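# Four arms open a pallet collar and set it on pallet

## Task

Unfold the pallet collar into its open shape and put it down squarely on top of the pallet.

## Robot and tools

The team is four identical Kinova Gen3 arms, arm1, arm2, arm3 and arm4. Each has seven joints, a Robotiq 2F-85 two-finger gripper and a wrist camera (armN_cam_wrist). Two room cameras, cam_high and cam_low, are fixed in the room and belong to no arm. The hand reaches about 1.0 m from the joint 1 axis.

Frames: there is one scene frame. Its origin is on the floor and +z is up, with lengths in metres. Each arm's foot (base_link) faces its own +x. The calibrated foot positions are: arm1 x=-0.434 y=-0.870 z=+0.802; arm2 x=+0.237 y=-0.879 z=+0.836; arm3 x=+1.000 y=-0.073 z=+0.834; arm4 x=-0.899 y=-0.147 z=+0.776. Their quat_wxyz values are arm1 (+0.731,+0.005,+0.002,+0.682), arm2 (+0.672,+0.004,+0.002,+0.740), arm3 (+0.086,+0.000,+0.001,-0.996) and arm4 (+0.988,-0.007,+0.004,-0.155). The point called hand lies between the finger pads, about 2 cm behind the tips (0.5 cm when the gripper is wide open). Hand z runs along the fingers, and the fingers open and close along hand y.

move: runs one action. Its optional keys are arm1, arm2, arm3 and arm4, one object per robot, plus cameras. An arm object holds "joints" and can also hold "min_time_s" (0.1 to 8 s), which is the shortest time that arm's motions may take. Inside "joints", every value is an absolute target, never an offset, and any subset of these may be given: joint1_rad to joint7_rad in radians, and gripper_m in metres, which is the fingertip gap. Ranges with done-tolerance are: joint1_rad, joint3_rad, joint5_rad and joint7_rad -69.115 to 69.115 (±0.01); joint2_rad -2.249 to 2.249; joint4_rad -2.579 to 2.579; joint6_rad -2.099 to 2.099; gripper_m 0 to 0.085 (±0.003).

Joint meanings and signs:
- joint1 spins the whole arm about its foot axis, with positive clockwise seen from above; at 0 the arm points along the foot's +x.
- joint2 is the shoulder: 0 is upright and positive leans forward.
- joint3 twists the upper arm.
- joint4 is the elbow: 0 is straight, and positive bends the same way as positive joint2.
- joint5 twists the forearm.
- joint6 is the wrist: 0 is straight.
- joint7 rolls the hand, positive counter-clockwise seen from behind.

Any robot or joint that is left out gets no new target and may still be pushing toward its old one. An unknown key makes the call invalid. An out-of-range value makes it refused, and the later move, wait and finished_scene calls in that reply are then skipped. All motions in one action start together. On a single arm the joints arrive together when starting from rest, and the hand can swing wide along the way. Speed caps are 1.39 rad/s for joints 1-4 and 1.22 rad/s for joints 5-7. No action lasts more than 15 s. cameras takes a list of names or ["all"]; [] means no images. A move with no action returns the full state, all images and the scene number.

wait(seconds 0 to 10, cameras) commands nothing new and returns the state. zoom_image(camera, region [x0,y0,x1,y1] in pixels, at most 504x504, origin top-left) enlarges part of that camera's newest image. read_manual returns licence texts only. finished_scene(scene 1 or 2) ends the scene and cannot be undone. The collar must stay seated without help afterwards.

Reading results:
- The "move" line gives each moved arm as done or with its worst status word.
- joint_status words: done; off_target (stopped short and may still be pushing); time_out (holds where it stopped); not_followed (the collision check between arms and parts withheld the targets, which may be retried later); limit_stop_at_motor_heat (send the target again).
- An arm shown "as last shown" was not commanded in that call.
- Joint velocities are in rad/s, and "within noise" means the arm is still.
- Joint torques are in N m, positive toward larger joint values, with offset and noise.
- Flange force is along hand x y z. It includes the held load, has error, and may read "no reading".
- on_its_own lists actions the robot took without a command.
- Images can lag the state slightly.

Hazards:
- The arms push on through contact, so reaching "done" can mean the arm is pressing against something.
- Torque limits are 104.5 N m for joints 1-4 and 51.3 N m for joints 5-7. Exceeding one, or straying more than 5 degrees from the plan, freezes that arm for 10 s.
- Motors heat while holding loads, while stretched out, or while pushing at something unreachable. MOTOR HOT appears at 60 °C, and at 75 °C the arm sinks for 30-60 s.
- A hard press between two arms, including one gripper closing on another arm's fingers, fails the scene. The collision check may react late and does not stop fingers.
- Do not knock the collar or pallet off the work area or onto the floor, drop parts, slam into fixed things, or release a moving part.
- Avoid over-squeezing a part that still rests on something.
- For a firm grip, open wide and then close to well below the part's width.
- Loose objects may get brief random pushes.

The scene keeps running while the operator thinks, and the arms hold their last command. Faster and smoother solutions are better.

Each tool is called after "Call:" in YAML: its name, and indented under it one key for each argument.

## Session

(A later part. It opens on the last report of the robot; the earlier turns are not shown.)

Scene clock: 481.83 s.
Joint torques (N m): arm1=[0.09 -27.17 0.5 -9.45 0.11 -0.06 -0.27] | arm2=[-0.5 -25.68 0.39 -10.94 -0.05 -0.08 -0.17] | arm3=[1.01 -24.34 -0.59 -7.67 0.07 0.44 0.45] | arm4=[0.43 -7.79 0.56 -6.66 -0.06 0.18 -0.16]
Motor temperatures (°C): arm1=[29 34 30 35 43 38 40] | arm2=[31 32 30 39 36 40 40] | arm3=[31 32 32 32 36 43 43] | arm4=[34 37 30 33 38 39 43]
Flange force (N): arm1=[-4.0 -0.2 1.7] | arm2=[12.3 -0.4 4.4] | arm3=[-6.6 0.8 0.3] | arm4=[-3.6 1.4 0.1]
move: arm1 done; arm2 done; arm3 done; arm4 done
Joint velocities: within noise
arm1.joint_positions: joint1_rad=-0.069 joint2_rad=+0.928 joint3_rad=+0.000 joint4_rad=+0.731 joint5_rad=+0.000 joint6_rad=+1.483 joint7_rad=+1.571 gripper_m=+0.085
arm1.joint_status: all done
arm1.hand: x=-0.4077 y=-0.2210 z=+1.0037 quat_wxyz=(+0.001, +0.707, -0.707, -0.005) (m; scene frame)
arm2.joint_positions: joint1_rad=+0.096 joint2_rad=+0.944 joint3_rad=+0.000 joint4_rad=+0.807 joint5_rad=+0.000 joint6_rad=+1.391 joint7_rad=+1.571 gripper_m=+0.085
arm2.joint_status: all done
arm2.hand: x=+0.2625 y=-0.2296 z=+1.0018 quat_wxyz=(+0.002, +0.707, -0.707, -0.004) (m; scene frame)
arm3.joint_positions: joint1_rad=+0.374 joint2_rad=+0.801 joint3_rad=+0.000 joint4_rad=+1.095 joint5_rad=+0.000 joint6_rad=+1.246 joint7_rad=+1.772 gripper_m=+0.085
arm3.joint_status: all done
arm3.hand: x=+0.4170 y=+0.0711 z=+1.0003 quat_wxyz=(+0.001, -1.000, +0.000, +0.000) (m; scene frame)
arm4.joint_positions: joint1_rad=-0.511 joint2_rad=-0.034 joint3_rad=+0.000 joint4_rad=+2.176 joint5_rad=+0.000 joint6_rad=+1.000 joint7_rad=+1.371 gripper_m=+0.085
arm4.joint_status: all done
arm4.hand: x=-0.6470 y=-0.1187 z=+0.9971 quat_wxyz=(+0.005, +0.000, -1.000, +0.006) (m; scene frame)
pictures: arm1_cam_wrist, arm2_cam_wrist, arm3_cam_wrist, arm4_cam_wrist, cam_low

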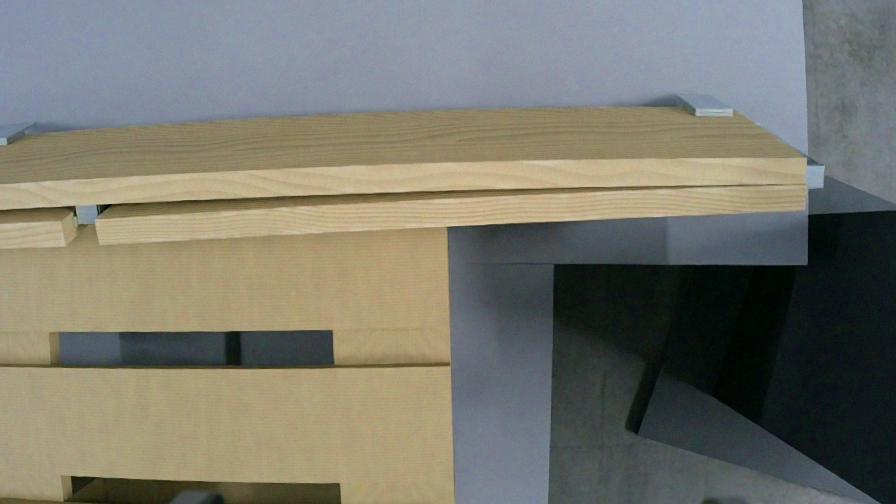

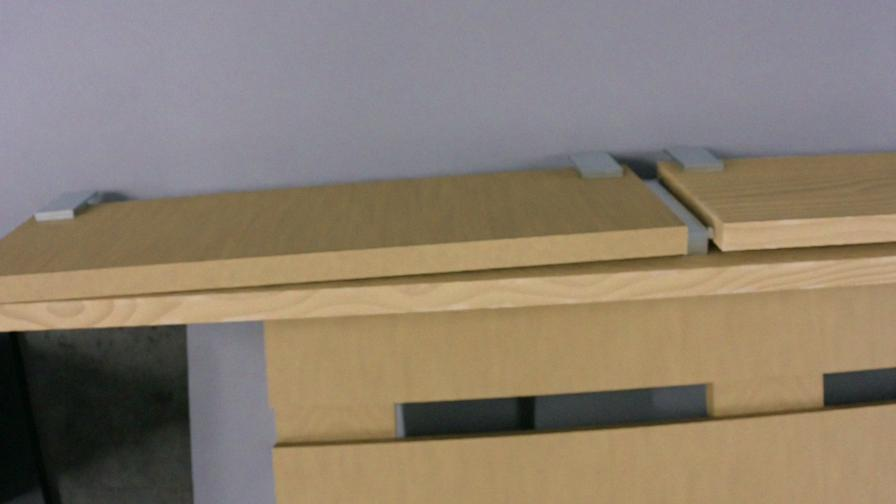

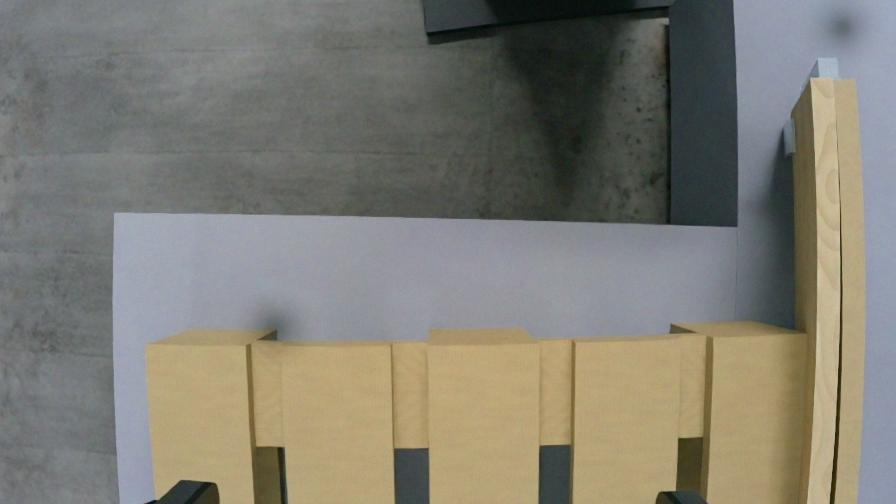

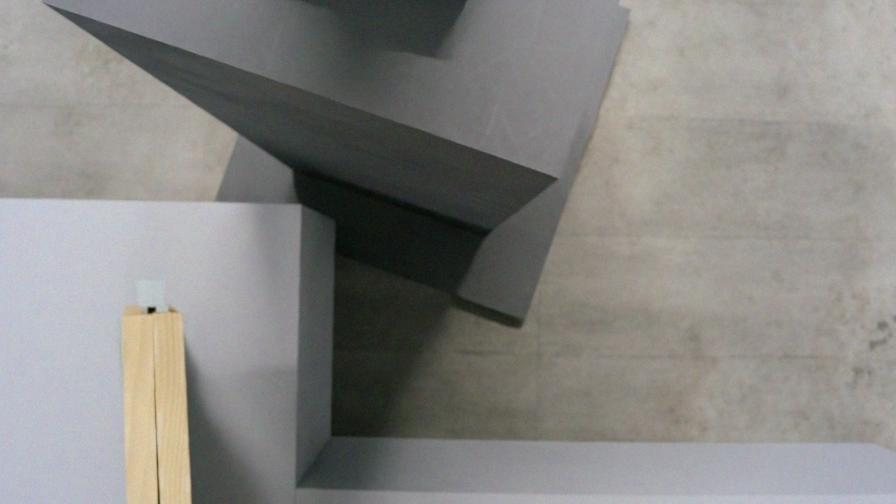

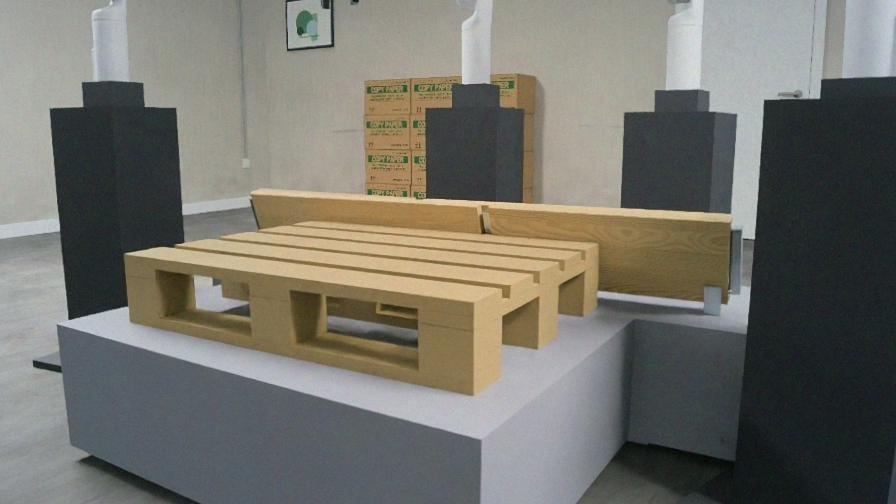

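Call:
move:
  arm1: {"joints": {"joint1_rad": -0.069, "joint2_rad": 1.2961, "joint4_rad": 1.3243, "joint6_rad": 0.5212, "joint7_rad": 3.1416, "gripper_m": 0.085}, "min_time_s": 3}
  arm2: {"joints": {"joint1_rad": 0.0962, "joint2_rad": 1.4207, "joint4_rad": 1.1091, "joint6_rad": 0.6118, "joint7_rad": 0.0, "gripper_m": 0.085}, "min_time_s": 3}
  cameras: ["all"]

Scene clock: 1165.63 s.
Joint torques (N m): arm1=[0.04 -25.97 0.57 -4.83 0.16 -0.09 -0.24] | arm2=[-0.49 -25.56 0.45 -7.15 -0.1 -0.16 -0.2] | arm3=[1.03 -24.39 -0.58 -7.65 0.06 0.46 0.45] | arm4=[0.41 -7.73 0.59 -6.71 -0.06 0.19 -0.13]
Motor temperatures (°C): arm1=[29 36 30 36 43 38 40] | arm2=[31 35 30 40 35 40 40] | arm3=[31 33 31 32 35 42 43] | arm4=[34 37 30 32 38 39 43]
Flange force (N): arm1=[0.0 -1.4 3.8] | arm2=[-0.6 -8.7 -2.2] | arm3=[-6.8 0.8 0.4] | arm4=[-3.3 1.6 0.2]
move: arm1 done; arm2 done
Joint velocities: within noise
arm1.joint_positions: joint1_rad=-0.069 joint2_rad=+1.296 joint3_rad=+0.000 joint4_rad=+1.324 joint5_rad=+0.000 joint6_rad=+0.521 joint7_rad=+3.142 gripper_m=+0.085
arm1.joint_status: all done
arm1.hand: x=-0.4113 y=-0.3072 z=+0.6201 quat_wxyz=(-0.003, +1.000, +0.000, -0.005) (m; scene frame)
arm2.joint_positions: joint1_rad=+0.096 joint2_rad=+1.421 joint3_rad=+0.000 joint4_rad=+1.109 joint5_rad=+0.000 joint6_rad=+0.612 joint7_rad=+0.000 gripper_m=+0.085
arm2.joint_status: all done
arm2.hand: x=+0.2594 y=-0.2820 z=+0.6169 quat_wxyz=(+0.004, +0.000, -1.000, -0.001) (m; scene frame)
arm3, arm4: as last shown
pictures: arm1_cam_wrist, arm2_cam_wrist, arm3_cam_wrist, arm4_cam_wrist, cam_high, cam_low

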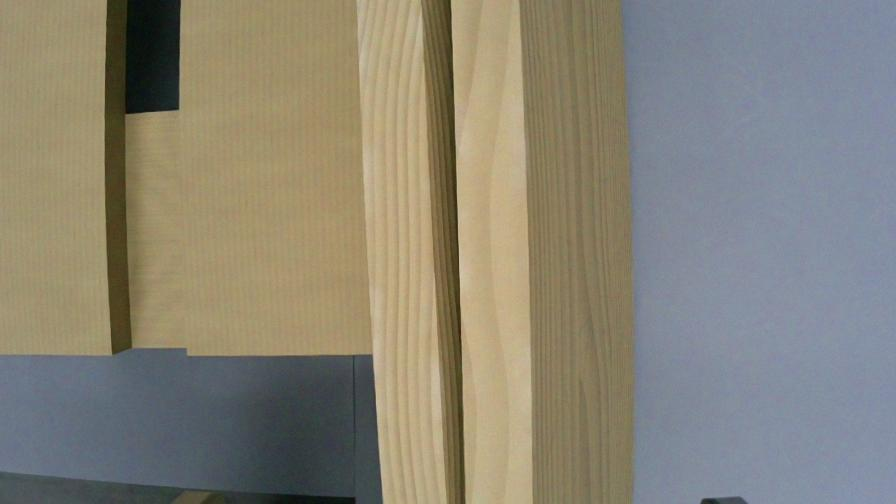

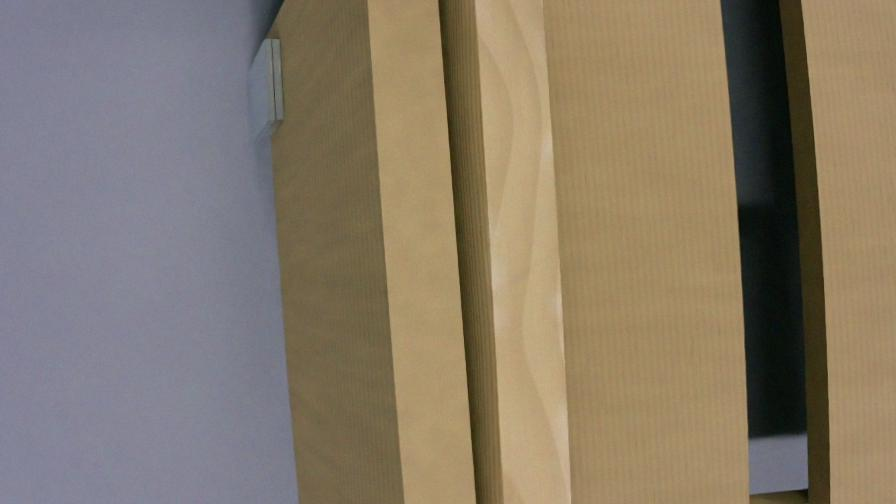

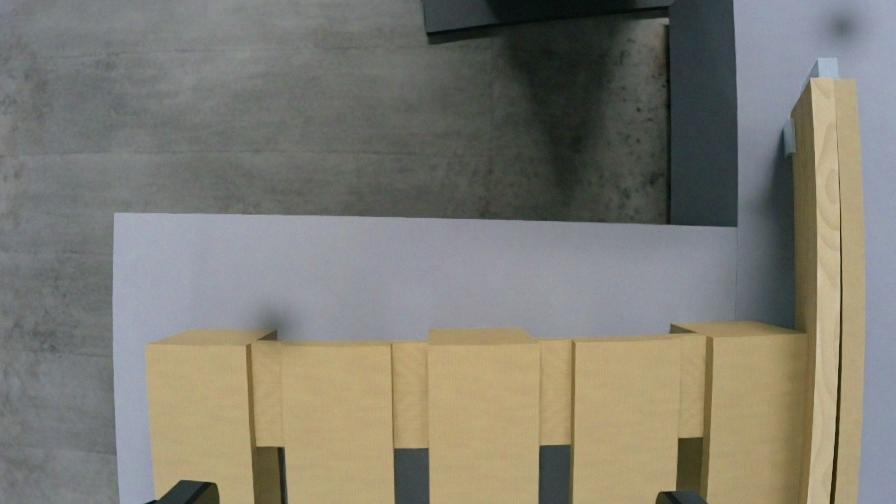

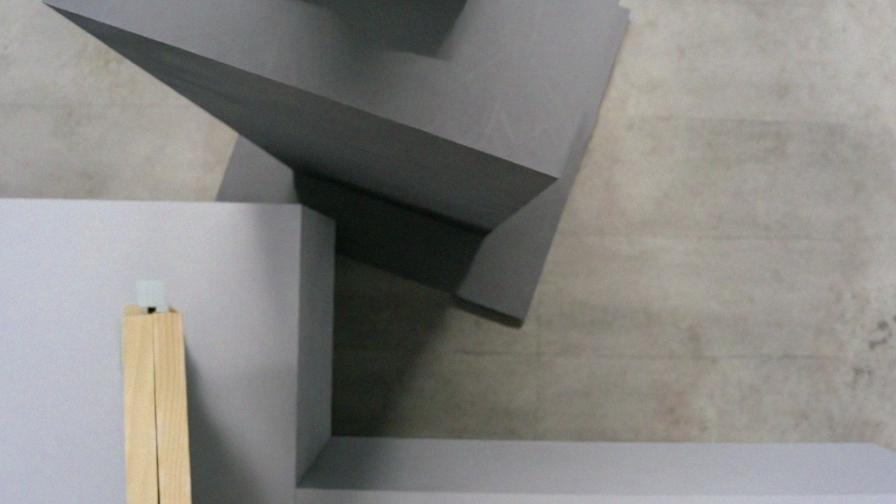

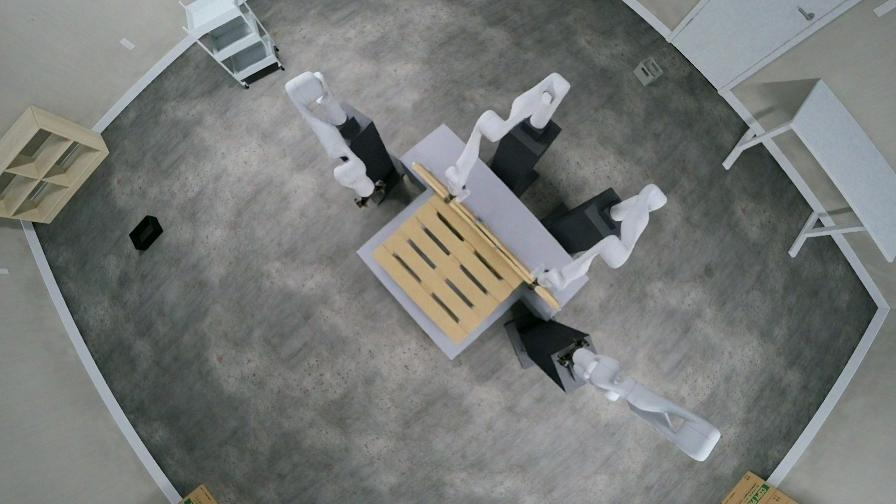

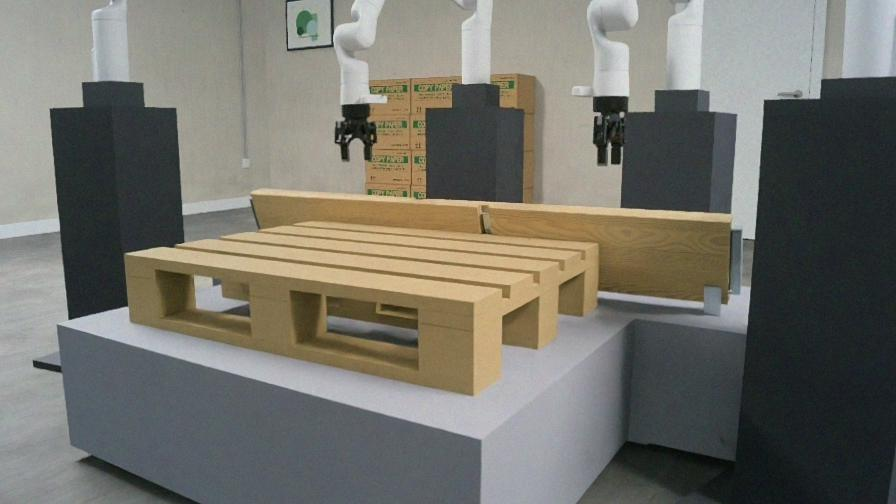

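Call:
move:
  arm1: {"joints": {"joint2_rad": 1.5521, "joint4_rad": 1.1268, "joint6_rad": 0.4627}, "min_time_s": 4}
  arm2: {"joints": {"joint2_rad": 1.6811, "joint4_rad": 0.8648, "joint6_rad": 0.5957}, "min_time_s": 4}
  cameras: ["arm1_cam_wrist", "arm2_cam_wrist", "cam_low"]

Call:
zoom_image:
  camera: "cam_low"
  region: [240, 80, 740, 330]

Scene clock: 1217.83 s.
Joint torques (N m): arm1=[-0.01 -26.26 0.61 -4.39 0.2 -0.11 -0.25] | arm2=[-0.51 -25.58 0.42 -7.05 -0.09 -0.16 -0.2] | arm3=[1.01 -24.41 -0.58 -7.69 0.07 0.44 0.44] | arm4=[0.41 -7.7 0.57 -6.65 -0.05 0.18 -0.1]
Motor temperatures (°C): arm1=[29 36 30 36 43 38 40] | arm2=[31 35 30 39 35 40 40] | arm3=[31 33 31 32 35 42 43] | arm4=[34 37 30 32 38 39 43]
Flange force (N): arm1=[0.1 -1.2 3.9] | arm2=[-0.5 -10.3 -4.6] | arm3=[-6.7 0.8 0.4] | arm4=[-3.4 1.6 0.0]
move: arm1 done; arm2 done
Joint velocities: within noise
arm1.joint_positions: joint1_rad=-0.069 joint2_rad=+1.552 joint3_rad=+0.000 joint4_rad=+1.127 joint5_rad=+0.000 joint6_rad=+0.463 joint7_rad=+3.142 gripper_m=+0.085
arm1.joint_status: all done
arm1.hand: x=-0.4124 y=-0.3070 z=+0.5052 quat_wxyz=(-0.003, +1.000, +0.000, -0.005) (m; scene frame)
arm2.joint_positions: joint1_rad=+0.096 joint2_rad=+1.681 joint3_rad=+0.000 joint4_rad=+0.865 joint5_rad=+0.000 joint6_rad=+0.596 joint7_rad=+0.000 gripper_m=+0.085
arm2.joint_status: all done
arm2.hand: x=+0.2585 y=-0.2837 z=+0.5047 quat_wxyz=(+0.004, +0.000, -1.000, -0.001) (m; scene frame)
arm3, arm4: as last shown
pictures: arm1_cam_wrist, arm2_cam_wrist, cam_low

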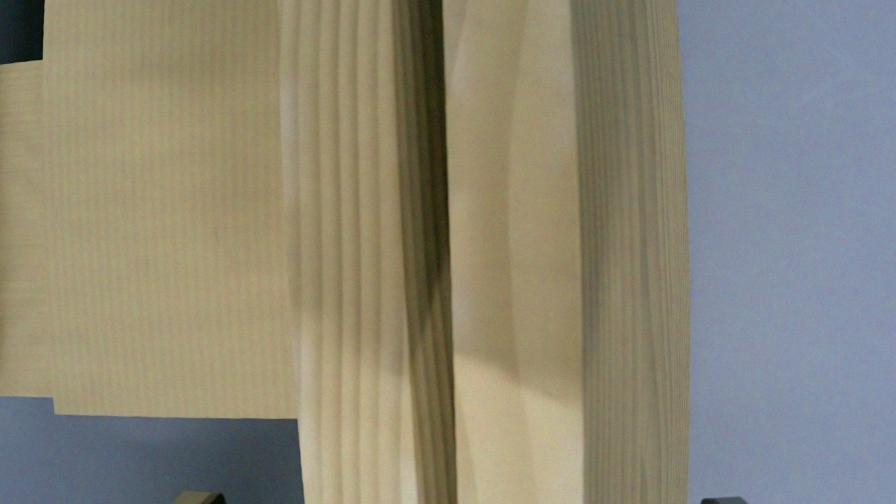

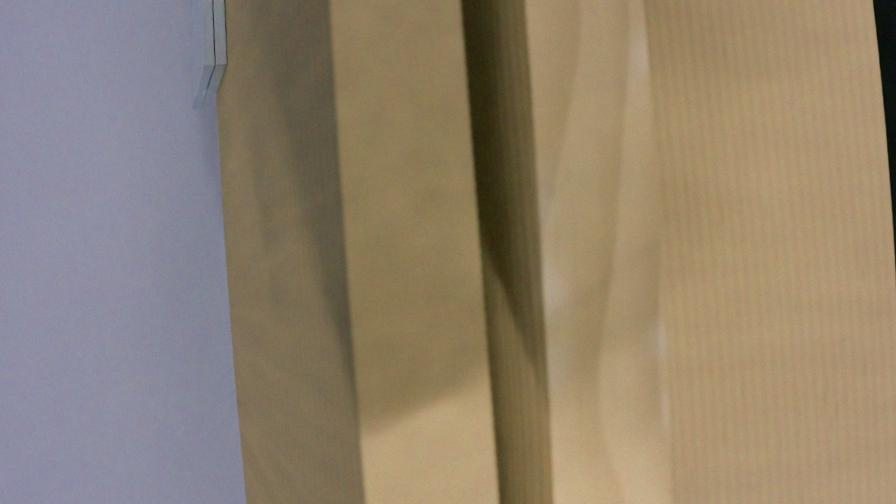

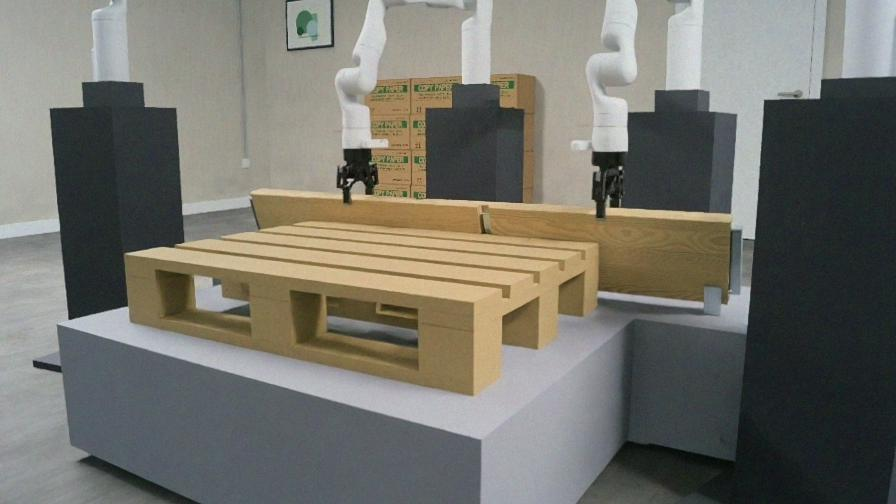

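Scaled by 1.008 from the camera's 896x504 image, which has a finer 1280x720 frame.

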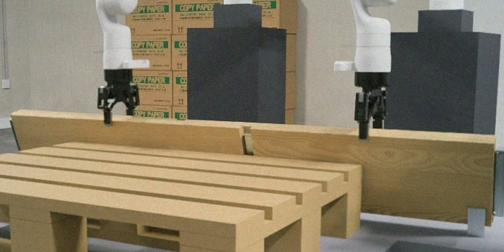

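Call:
move:
  arm1: {"joints": {"gripper_m": 0.062}}
  arm2: {"joints": {"gripper_m": 0.062}}

Call:
move:
  arm1: {"joints": {"joint2_rad": 1.5188, "joint4_rad": 1.2725, "joint6_rad": 0.3503}, "min_time_s": 4}
  arm2: {"joints": {"joint2_rad": 1.6292, "joint4_rad": 1.0534, "joint6_rad": 0.459}, "min_time_s": 4}
  cameras: ["arm1_cam_wrist", "arm2_cam_wrist", "cam_low"]

Scene clock: 1252.47 s.
Joint torques (N m): arm1=[0.02 -26.96 0.56 -5.37 0.15 -0.7 -0.23] | arm2=[-0.4 -23.49 0.43 -4.99 -0.13 0.93 -0.21] | arm3=[1.05 -24.36 -0.64 -7.67 0.08 0.46 0.46] | arm4=[0.44 -7.73 0.5 -6.76 -0.04 0.22 -0.17]
Motor temperatures (°C): arm1=[29 36 30 35 43 38 40] | arm2=[31 35 30 39 35 40 40] | arm3=[31 33 31 32 35 42 42] | arm4=[34 37 30 32 38 39 43]
Flange force (N): arm1=[-0.1 0.6 3.3] | arm2=[-0.6 -6.3 -4.2] | arm3=[-6.7 0.9 0.4] | arm4=[-3.3 1.3 0.4]
move: arm1 done; arm2 done
Joint velocities: within noise
arm1.joint_positions: joint1_rad=-0.069 joint2_rad=+1.552 joint3_rad=+0.000 joint4_rad=+1.127 joint5_rad=+0.000 joint6_rad=+0.463 joint7_rad=+3.142 gripper_m=+0.062
arm1.joint_status: all done
arm1.hand: x=-0.4124 y=-0.3071 z=+0.5051 quat_wxyz=(-0.003, +1.000, +0.000, -0.005) (m; scene frame)
arm2.joint_positions: joint1_rad=+0.096 joint2_rad=+1.681 joint3_rad=+0.000 joint4_rad=+0.865 joint5_rad=+0.000 joint6_rad=+0.596 joint7_rad=+0.000 gripper_m=+0.062
arm2.joint_status: all done
arm2.hand: x=+0.2585 y=-0.2837 z=+0.5047 quat_wxyz=(+0.004, +0.000, -1.000, -0.001) (m; scene frame)
arm3, arm4: as last shown
pictures: none

Scene clock: 1256.77 s.
Joint torques (N m): arm1=[-0.34 -27.98 0.18 -5.56 0.05 -1.06 -0.28] | arm2=[-0.49 -24.62 0.46 -5.94 -0.11 -0.15 -0.16] | arm3=[1.03 -24.37 -0.54 -7.66 0.05 0.44 0.48] | arm4=[0.43 -7.68 0.61 -6.65 -0.05 0.2 -0.13]
Motor temperatures (°C): arm1=[29 36 30 35 43 38 40] | arm2=[31 35 30 39 35 40 40] | arm3=[31 33 31 32 35 42 42] | arm4=[34 37 30 32 38 39 43]
Flange force (N): arm1=[0.5 2.6 5.5] | arm2=[-0.6 -8.3 -3.8] | arm3=[-6.8 0.9 0.4] | arm4=[-3.3 1.7 0.0]
move: arm1 done; arm2 done
Joint velocities: within noise
arm1.joint_positions: joint1_rad=-0.069 joint2_rad=+1.519 joint3_rad=+0.000 joint4_rad=+1.273 joint5_rad=+0.000 joint6_rad=+0.350 joint7_rad=+3.142 gripper_m=+0.062
arm1.joint_status: all done
arm1.hand: x=-0.4124 y=-0.3400 z=+0.5050 quat_wxyz=(-0.003, +1.000, +0.000, -0.005) (m; scene frame)
arm2.joint_positions: joint1_rad=+0.096 joint2_rad=+1.629 joint3_rad=+0.000 joint4_rad=+1.053 joint5_rad=+0.000 joint6_rad=+0.459 joint7_rad=+0.000 gripper_m=+0.062
arm2.joint_status: all done
arm2.hand: x=+0.2585 y=-0.3190 z=+0.5048 quat_wxyz=(+0.004, +0.000, -1.000, -0.001) (m; scene frame)
arm3, arm4: as last shown
pictures: arm1_cam_wrist, arm2_cam_wrist, cam_low

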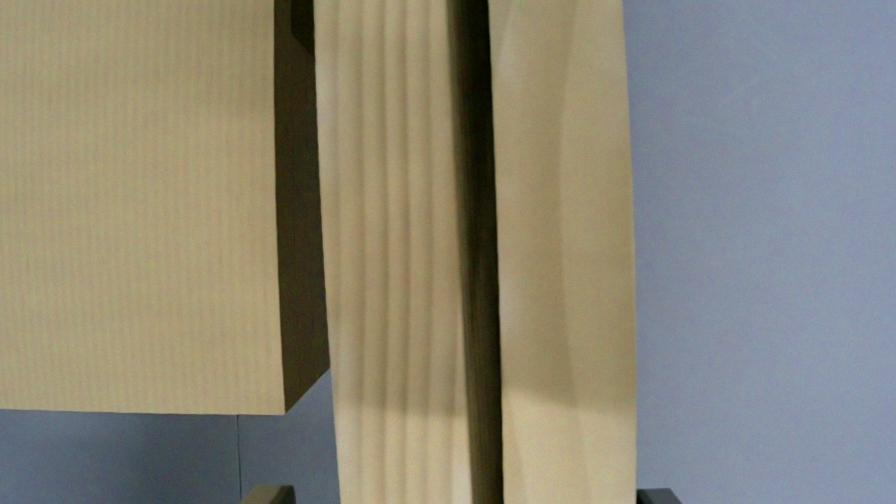

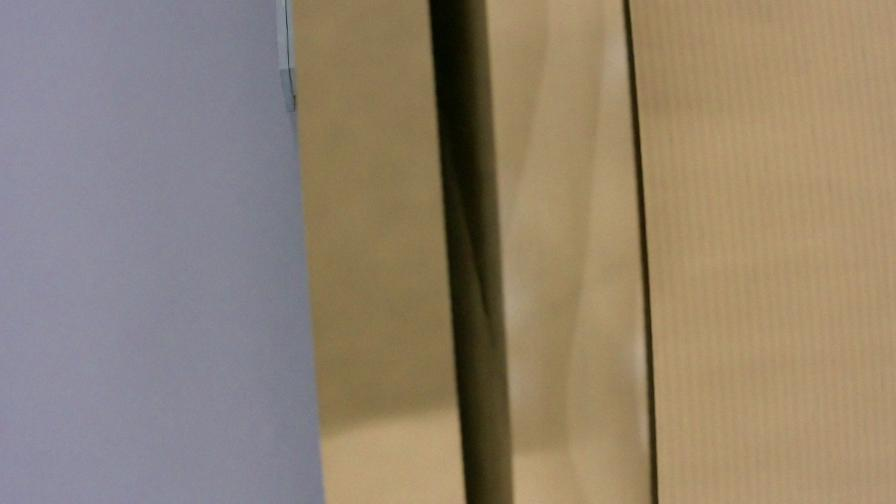

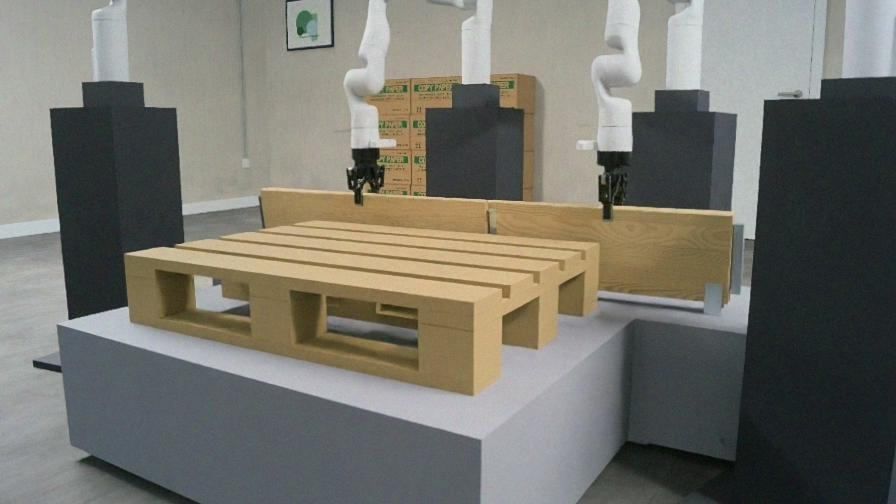

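Call:
move:
  cameras: ["arm3_cam_wrist", "arm4_cam_wrist"]

Call:
zoom_image:
  camera: "arm4_cam_wrist"
  region: [60, 240, 320, 504]

Call:
zoom_image:
  camera: "arm3_cam_wrist"
  region: [700, 0, 896, 240]

Scene clock: 1282.30 s.
Joint torques (N m): arm1=[-0.31 -27.97 0.1 -5.6 0.01 -1.08 -0.29] | arm2=[-0.47 -24.6 0.43 -5.94 -0.09 -0.13 -0.17] | arm3=[1.02 -24.36 -0.61 -7.66 0.06 0.46 0.46] | arm4=[0.5 -7.72 0.61 -6.68 -0.05 0.17 -0.17]
Motor temperatures (°C): arm1=[29 37 30 35 43 38 40] | arm2=[31 36 30 39 35 40 40] | arm3=[31 33 31 32 35 42 42] | arm4=[34 37 30 32 38 39 43]
Flange force (N): arm1=[0.5 2.8 5.4] | arm2=[-0.5 -8.4 -3.8] | arm3=[-6.7 0.8 0.4] | arm4=[-3.4 1.6 0.1]
Joint velocities: within noise
arm1.joint_positions: joint1_rad=-0.069 joint2_rad=+1.519 joint3_rad=+0.000 joint4_rad=+1.273 joint5_rad=+0.000 joint6_rad=+0.350 joint7_rad=+3.142 gripper_m=+0.062
arm1.joint_status: all done
arm1.hand: x=-0.4124 y=-0.3400 z=+0.5050 quat_wxyz=(-0.003, +1.000, +0.000, -0.005) (m; scene frame)
arm2.joint_positions: joint1_rad=+0.096 joint2_rad=+1.629 joint3_rad=+0.000 joint4_rad=+1.053 joint5_rad=+0.000 joint6_rad=+0.459 joint7_rad=+0.000 gripper_m=+0.062
arm2.joint_status: all done
arm2.hand: x=+0.2585 y=-0.3190 z=+0.5048 quat_wxyz=(+0.004, +0.000, -1.000, -0.001) (m; scene frame)
arm3.joint_positions: joint1_rad=+0.374 joint2_rad=+0.801 joint3_rad=+0.000 joint4_rad=+1.095 joint5_rad=+0.000 joint6_rad=+1.246 joint7_rad=+1.772 gripper_m=+0.085
arm3.joint_status: not commanded
arm3.hand: x=+0.4170 y=+0.0711 z=+1.0003 quat_wxyz=(+0.001, -1.000, +0.000, +0.000) (m; scene frame)
arm4.joint_positions: joint1_rad=-0.511 joint2_rad=-0.034 joint3_rad=+0.000 joint4_rad=+2.176 joint5_rad=+0.000 joint6_rad=+1.000 joint7_rad=+1.371 gripper_m=+0.085
arm4.joint_status: not commanded
arm4.hand: x=-0.6470 y=-0.1187 z=+0.9971 quat_wxyz=(+0.005, +0.000, -1.000, +0.006) (m; scene frame)
pictures: arm3_cam_wrist, arm4_cam_wrist

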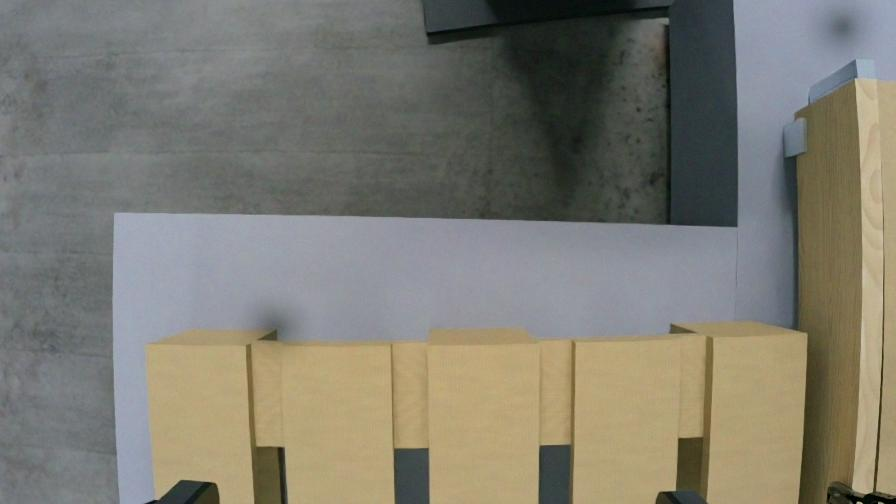

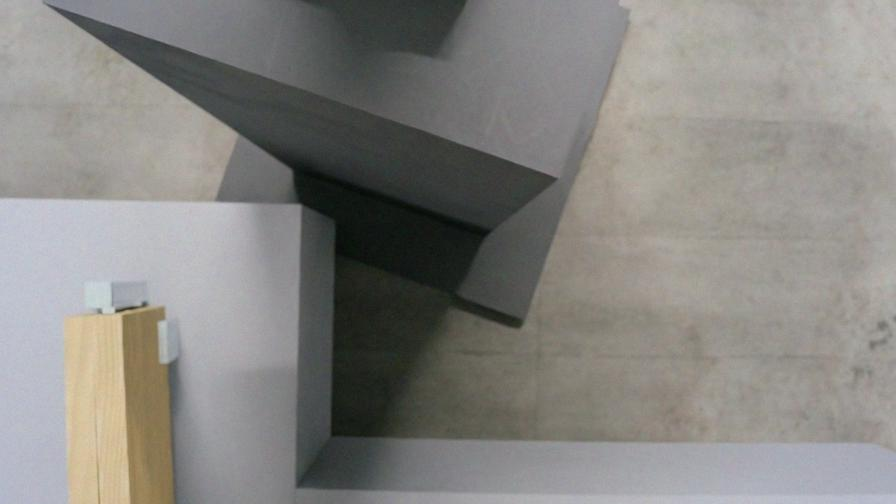

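Scaled by 1.909 from the camera's 896x504 image, which has a finer 1280x720 frame.

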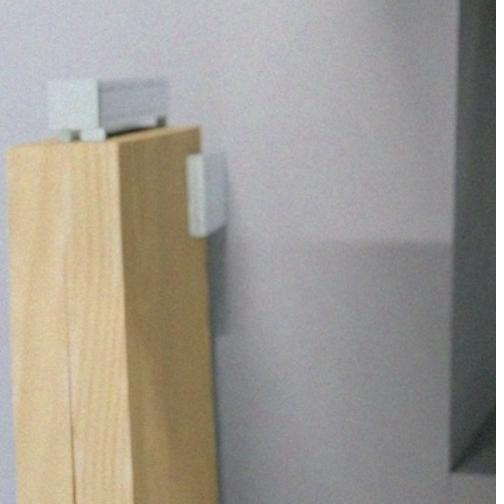

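Scaled by 2.100 from the camera's 896x504 image, which has a finer 1280x720 frame.

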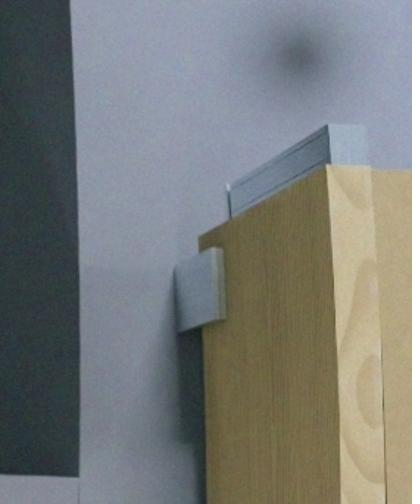

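Call:
move:
  arm1: {"joints": {"joint2_rad": 1.5006, "joint4_rad": 1.3732, "joint6_rad": 0.2678}, "min_time_s": 4}
  arm2: {"joints": {"joint2_rad": 1.5984, "joint4_rad": 1.1903, "joint6_rad": 0.3529}, "min_time_s": 4}
  cameras: ["arm1_cam_wrist", "arm2_cam_wrist", "arm4_cam_wrist", "cam_low"]

Call:
zoom_image:
  camera: "arm4_cam_wrist"
  region: [40, 240, 300, 504]

Scene clock: 1310.13 s.
Joint torques (N m): arm1=[-0.15 -24.67 0.4 -2.96 0.15 -0.27 -0.25] | arm2=[-0.63 -23.48 0.24 -4.39 -0.09 0.23 -0.17] | arm3=[1 -24.32 -0.59 -7.66 0.05 0.46 0.47] | arm4=[0.46 -7.72 0.59 -6.72 -0.02 0.19 -0.16]
Motor temperatures (°C): arm1=[29 38 30 35 43 38 40] | arm2=[31 36 30 39 35 40 40] | arm3=[31 33 31 32 35 42 42] | arm4=[34 37 30 32 38 39 43]
Flange force (N): arm1=[0.2 -0.1 3.7] | arm2=[-1.0 -6.1 -2.6] | arm3=[-6.6 0.9 0.4] | arm4=[-3.3 1.6 0.2]
move: arm1 done; arm2 done
Joint velocities: within noise
arm1.joint_positions: joint1_rad=-0.069 joint2_rad=+1.501 joint3_rad=+0.000 joint4_rad=+1.373 joint5_rad=+0.000 joint6_rad=+0.268 joint7_rad=+3.142 gripper_m=+0.062
arm1.joint_status: all done
arm1.hand: x=-0.4124 y=-0.3651 z=+0.5046 quat_wxyz=(-0.003, +1.000, +0.000, -0.005) (m; scene frame)
arm2.joint_positions: joint1_rad=+0.096 joint2_rad=+1.598 joint3_rad=+0.000 joint4_rad=+1.190 joint5_rad=+0.000 joint6_rad=+0.353 joint7_rad=+0.000 gripper_m=+0.062
arm2.joint_status: all done
arm2.hand: x=+0.2585 y=-0.3490 z=+0.5045 quat_wxyz=(+0.004, +0.000, -1.000, -0.001) (m; scene frame)
arm3, arm4: as last shown
pictures: arm1_cam_wrist, arm2_cam_wrist, arm4_cam_wrist, cam_low

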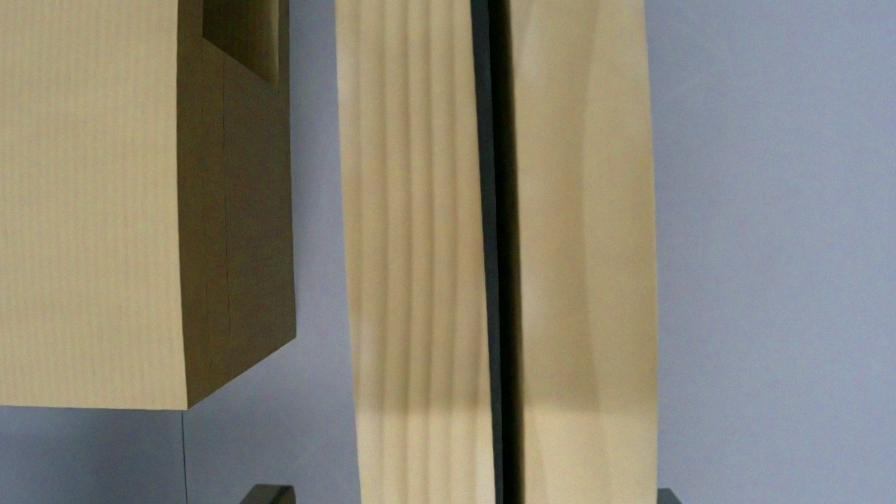

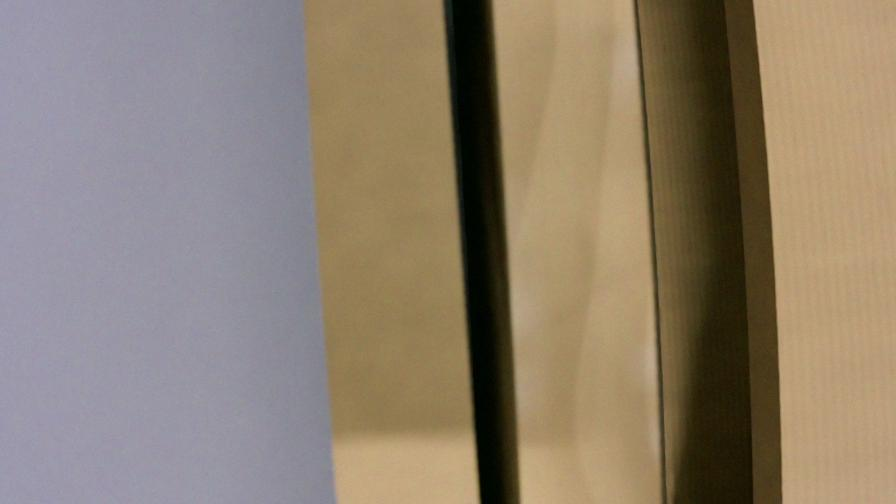

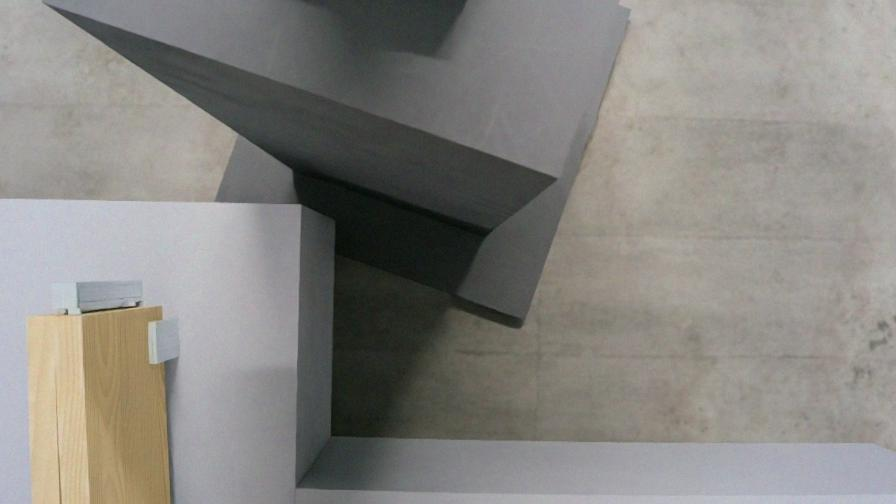

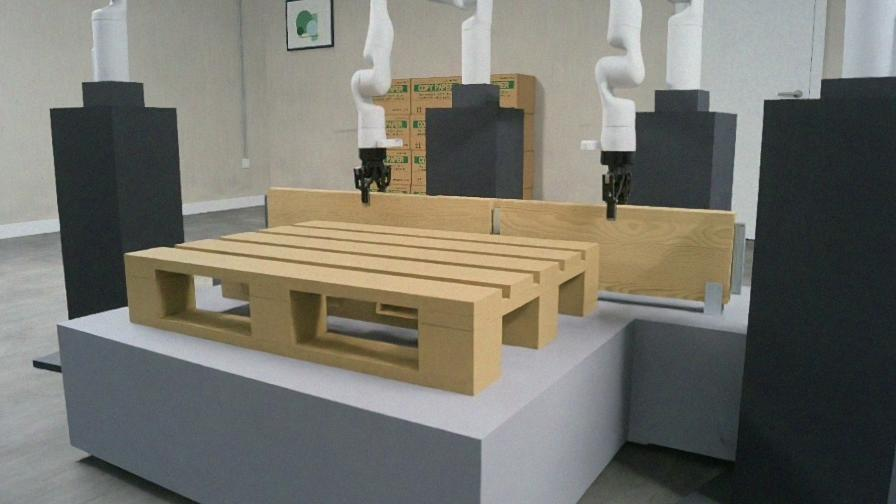

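Scaled by 1.909 from the camera's 896x504 image, which has a finer 1280x720 frame.

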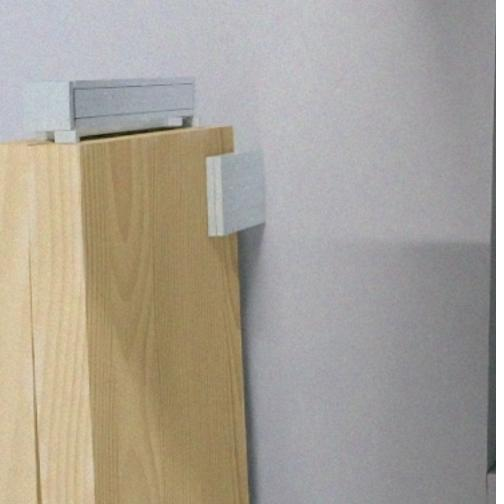

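Call:
move:
  arm1: {"joints": {"joint2_rad": 1.496, "joint4_rad": 1.4001, "joint6_rad": 0.2455}, "min_time_s": 3}
  arm2: {"joints": {"joint2_rad": 1.5906, "joint4_rad": 1.2287, "joint6_rad": 0.3223}, "min_time_s": 3}
  arm3: {"joints": {"joint1_rad": -0.4126, "joint2_rad": 1.2278, "joint4_rad": 1.6005, "joint6_rad": 0.3133, "joint7_rad": 0.986}, "min_time_s": 4}
  arm4: {"joints": {"joint1_rad": 0.3332, "joint2_rad": 1.0349, "joint4_rad": 2.1075, "joint6_rad": -0.0008, "joint7_rad": 2.2153}, "min_time_s": 4}
  cameras: ["arm1_cam_wrist", "arm2_cam_wrist", "arm3_cam_wrist", "arm4_cam_wrist", "cam_low"]

Scene clock: 1397.43 s.
Joint torques (N m): arm1=[-0.68 -26.13 -0.27 -4.89 -0.05 -1.34 -0.28] | arm2=[-0.45 -21.68 0.33 -1.52 -0.1 1.62 -0.23] | arm3=[1 -23.02 -0.55 -2.14 0.02 0.43 0.46] | arm4=[0.6 -17.73 1.1 0.55 -0.08 0.12 -0.17]
Motor temperatures (°C): arm1=[29 40 30 35 43 38 40] | arm2=[31 38 30 39 35 40 40] | arm3=[31 33 31 32 35 42 42] | arm4=[34 37 30 32 38 39 43]
Flange force (N): arm1=[1.2 3.6 2.9] | arm2=[-1.0 -0.9 0.1] | arm3=[0.2 3.5 3.4] | arm4=[-1.4 -0.5 2.1]
move: arm1 done; arm2 done; arm3 done; arm4 done
Joint velocities: within noise
arm1.joint_positions: joint1_rad=-0.069 joint2_rad=+1.496 joint3_rad=+0.000 joint4_rad=+1.400 joint5_rad=+0.000 joint6_rad=+0.246 joint7_rad=+3.142 gripper_m=+0.062
arm1.joint_status: all done
arm1.hand: x=-0.4124 y=-0.3720 z=+0.5048 quat_wxyz=(-0.003, +1.000, +0.000, -0.005) (m; scene frame)
arm2.joint_positions: joint1_rad=+0.096 joint2_rad=+1.591 joint3_rad=+0.000 joint4_rad=+1.229 joint5_rad=+0.000 joint6_rad=+0.322 joint7_rad=+0.000 gripper_m=+0.062
arm2.joint_status: all done
arm2.hand: x=+0.2585 y=-0.3580 z=+0.5046 quat_wxyz=(+0.004, +0.000, -1.000, -0.001) (m; scene frame)
arm3.joint_positions: joint1_rad=-0.413 joint2_rad=+1.228 joint3_rad=+0.000 joint4_rad=+1.600 joint5_rad=+0.000 joint6_rad=+0.313 joint7_rad=+0.986 gripper_m=+0.085
arm3.joint_status: all done
arm3.hand: x=+0.5751 y=-0.3242 z=+0.6495 quat_wxyz=(+0.001, -1.000, +0.000, +0.000) (m; scene frame)
arm4.joint_positions: joint1_rad=+0.333 joint2_rad=+1.035 joint3_rad=+0.000 joint4_rad=+2.107 joint5_rad=+0.000 joint6_rad=-0.001 joint7_rad=+2.215 gripper_m=+0.085
arm4.joint_status: all done
arm4.hand: x=-0.6265 y=-0.3853 z=+0.6501 quat_wxyz=(+0.005, +0.000, -1.000, +0.006) (m; scene frame)
pictures: arm1_cam_wrist, arm2_cam_wrist, arm3_cam_wrist, arm4_cam_wrist, cam_low

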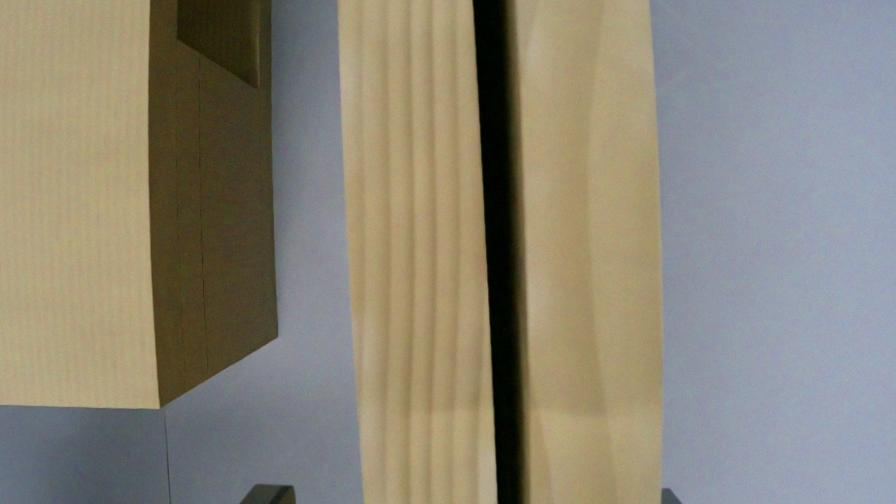

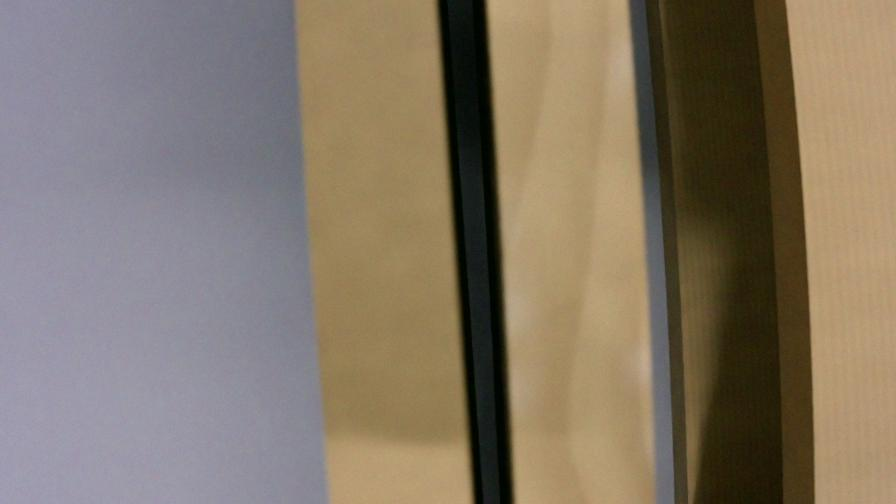

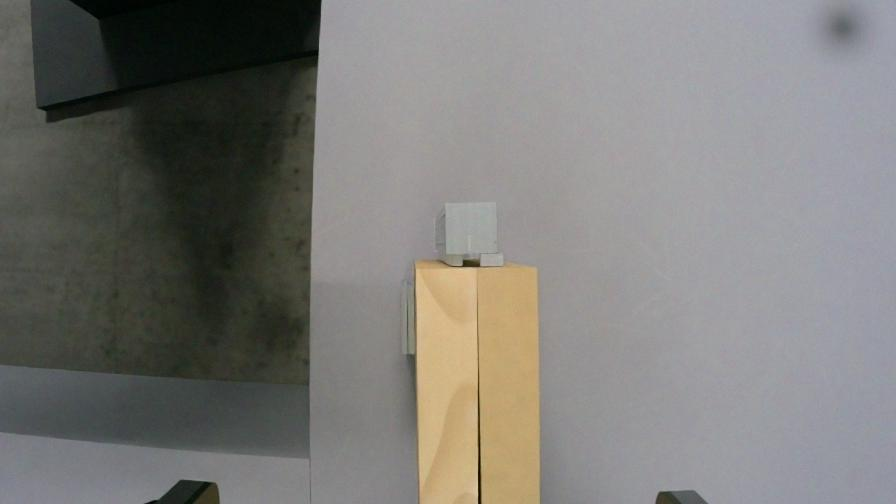

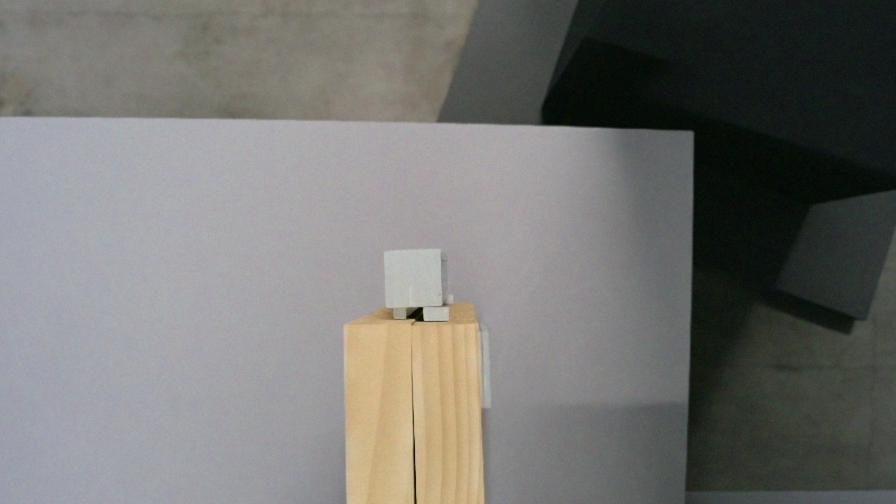

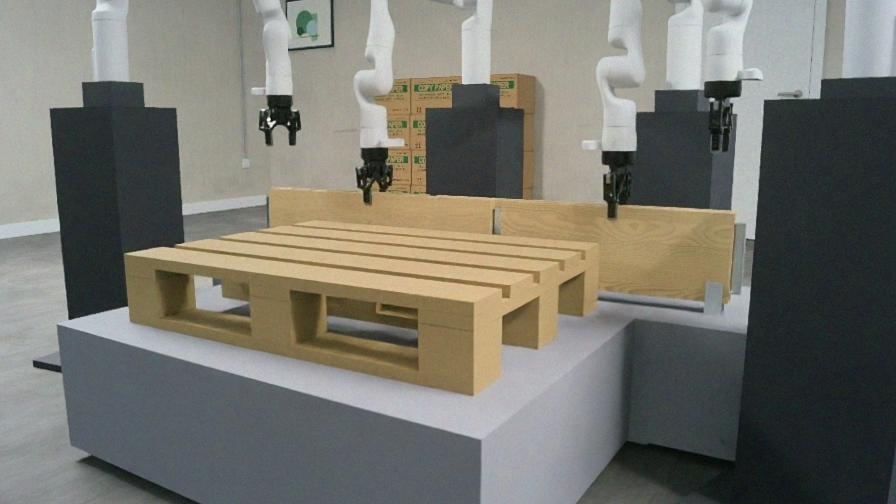

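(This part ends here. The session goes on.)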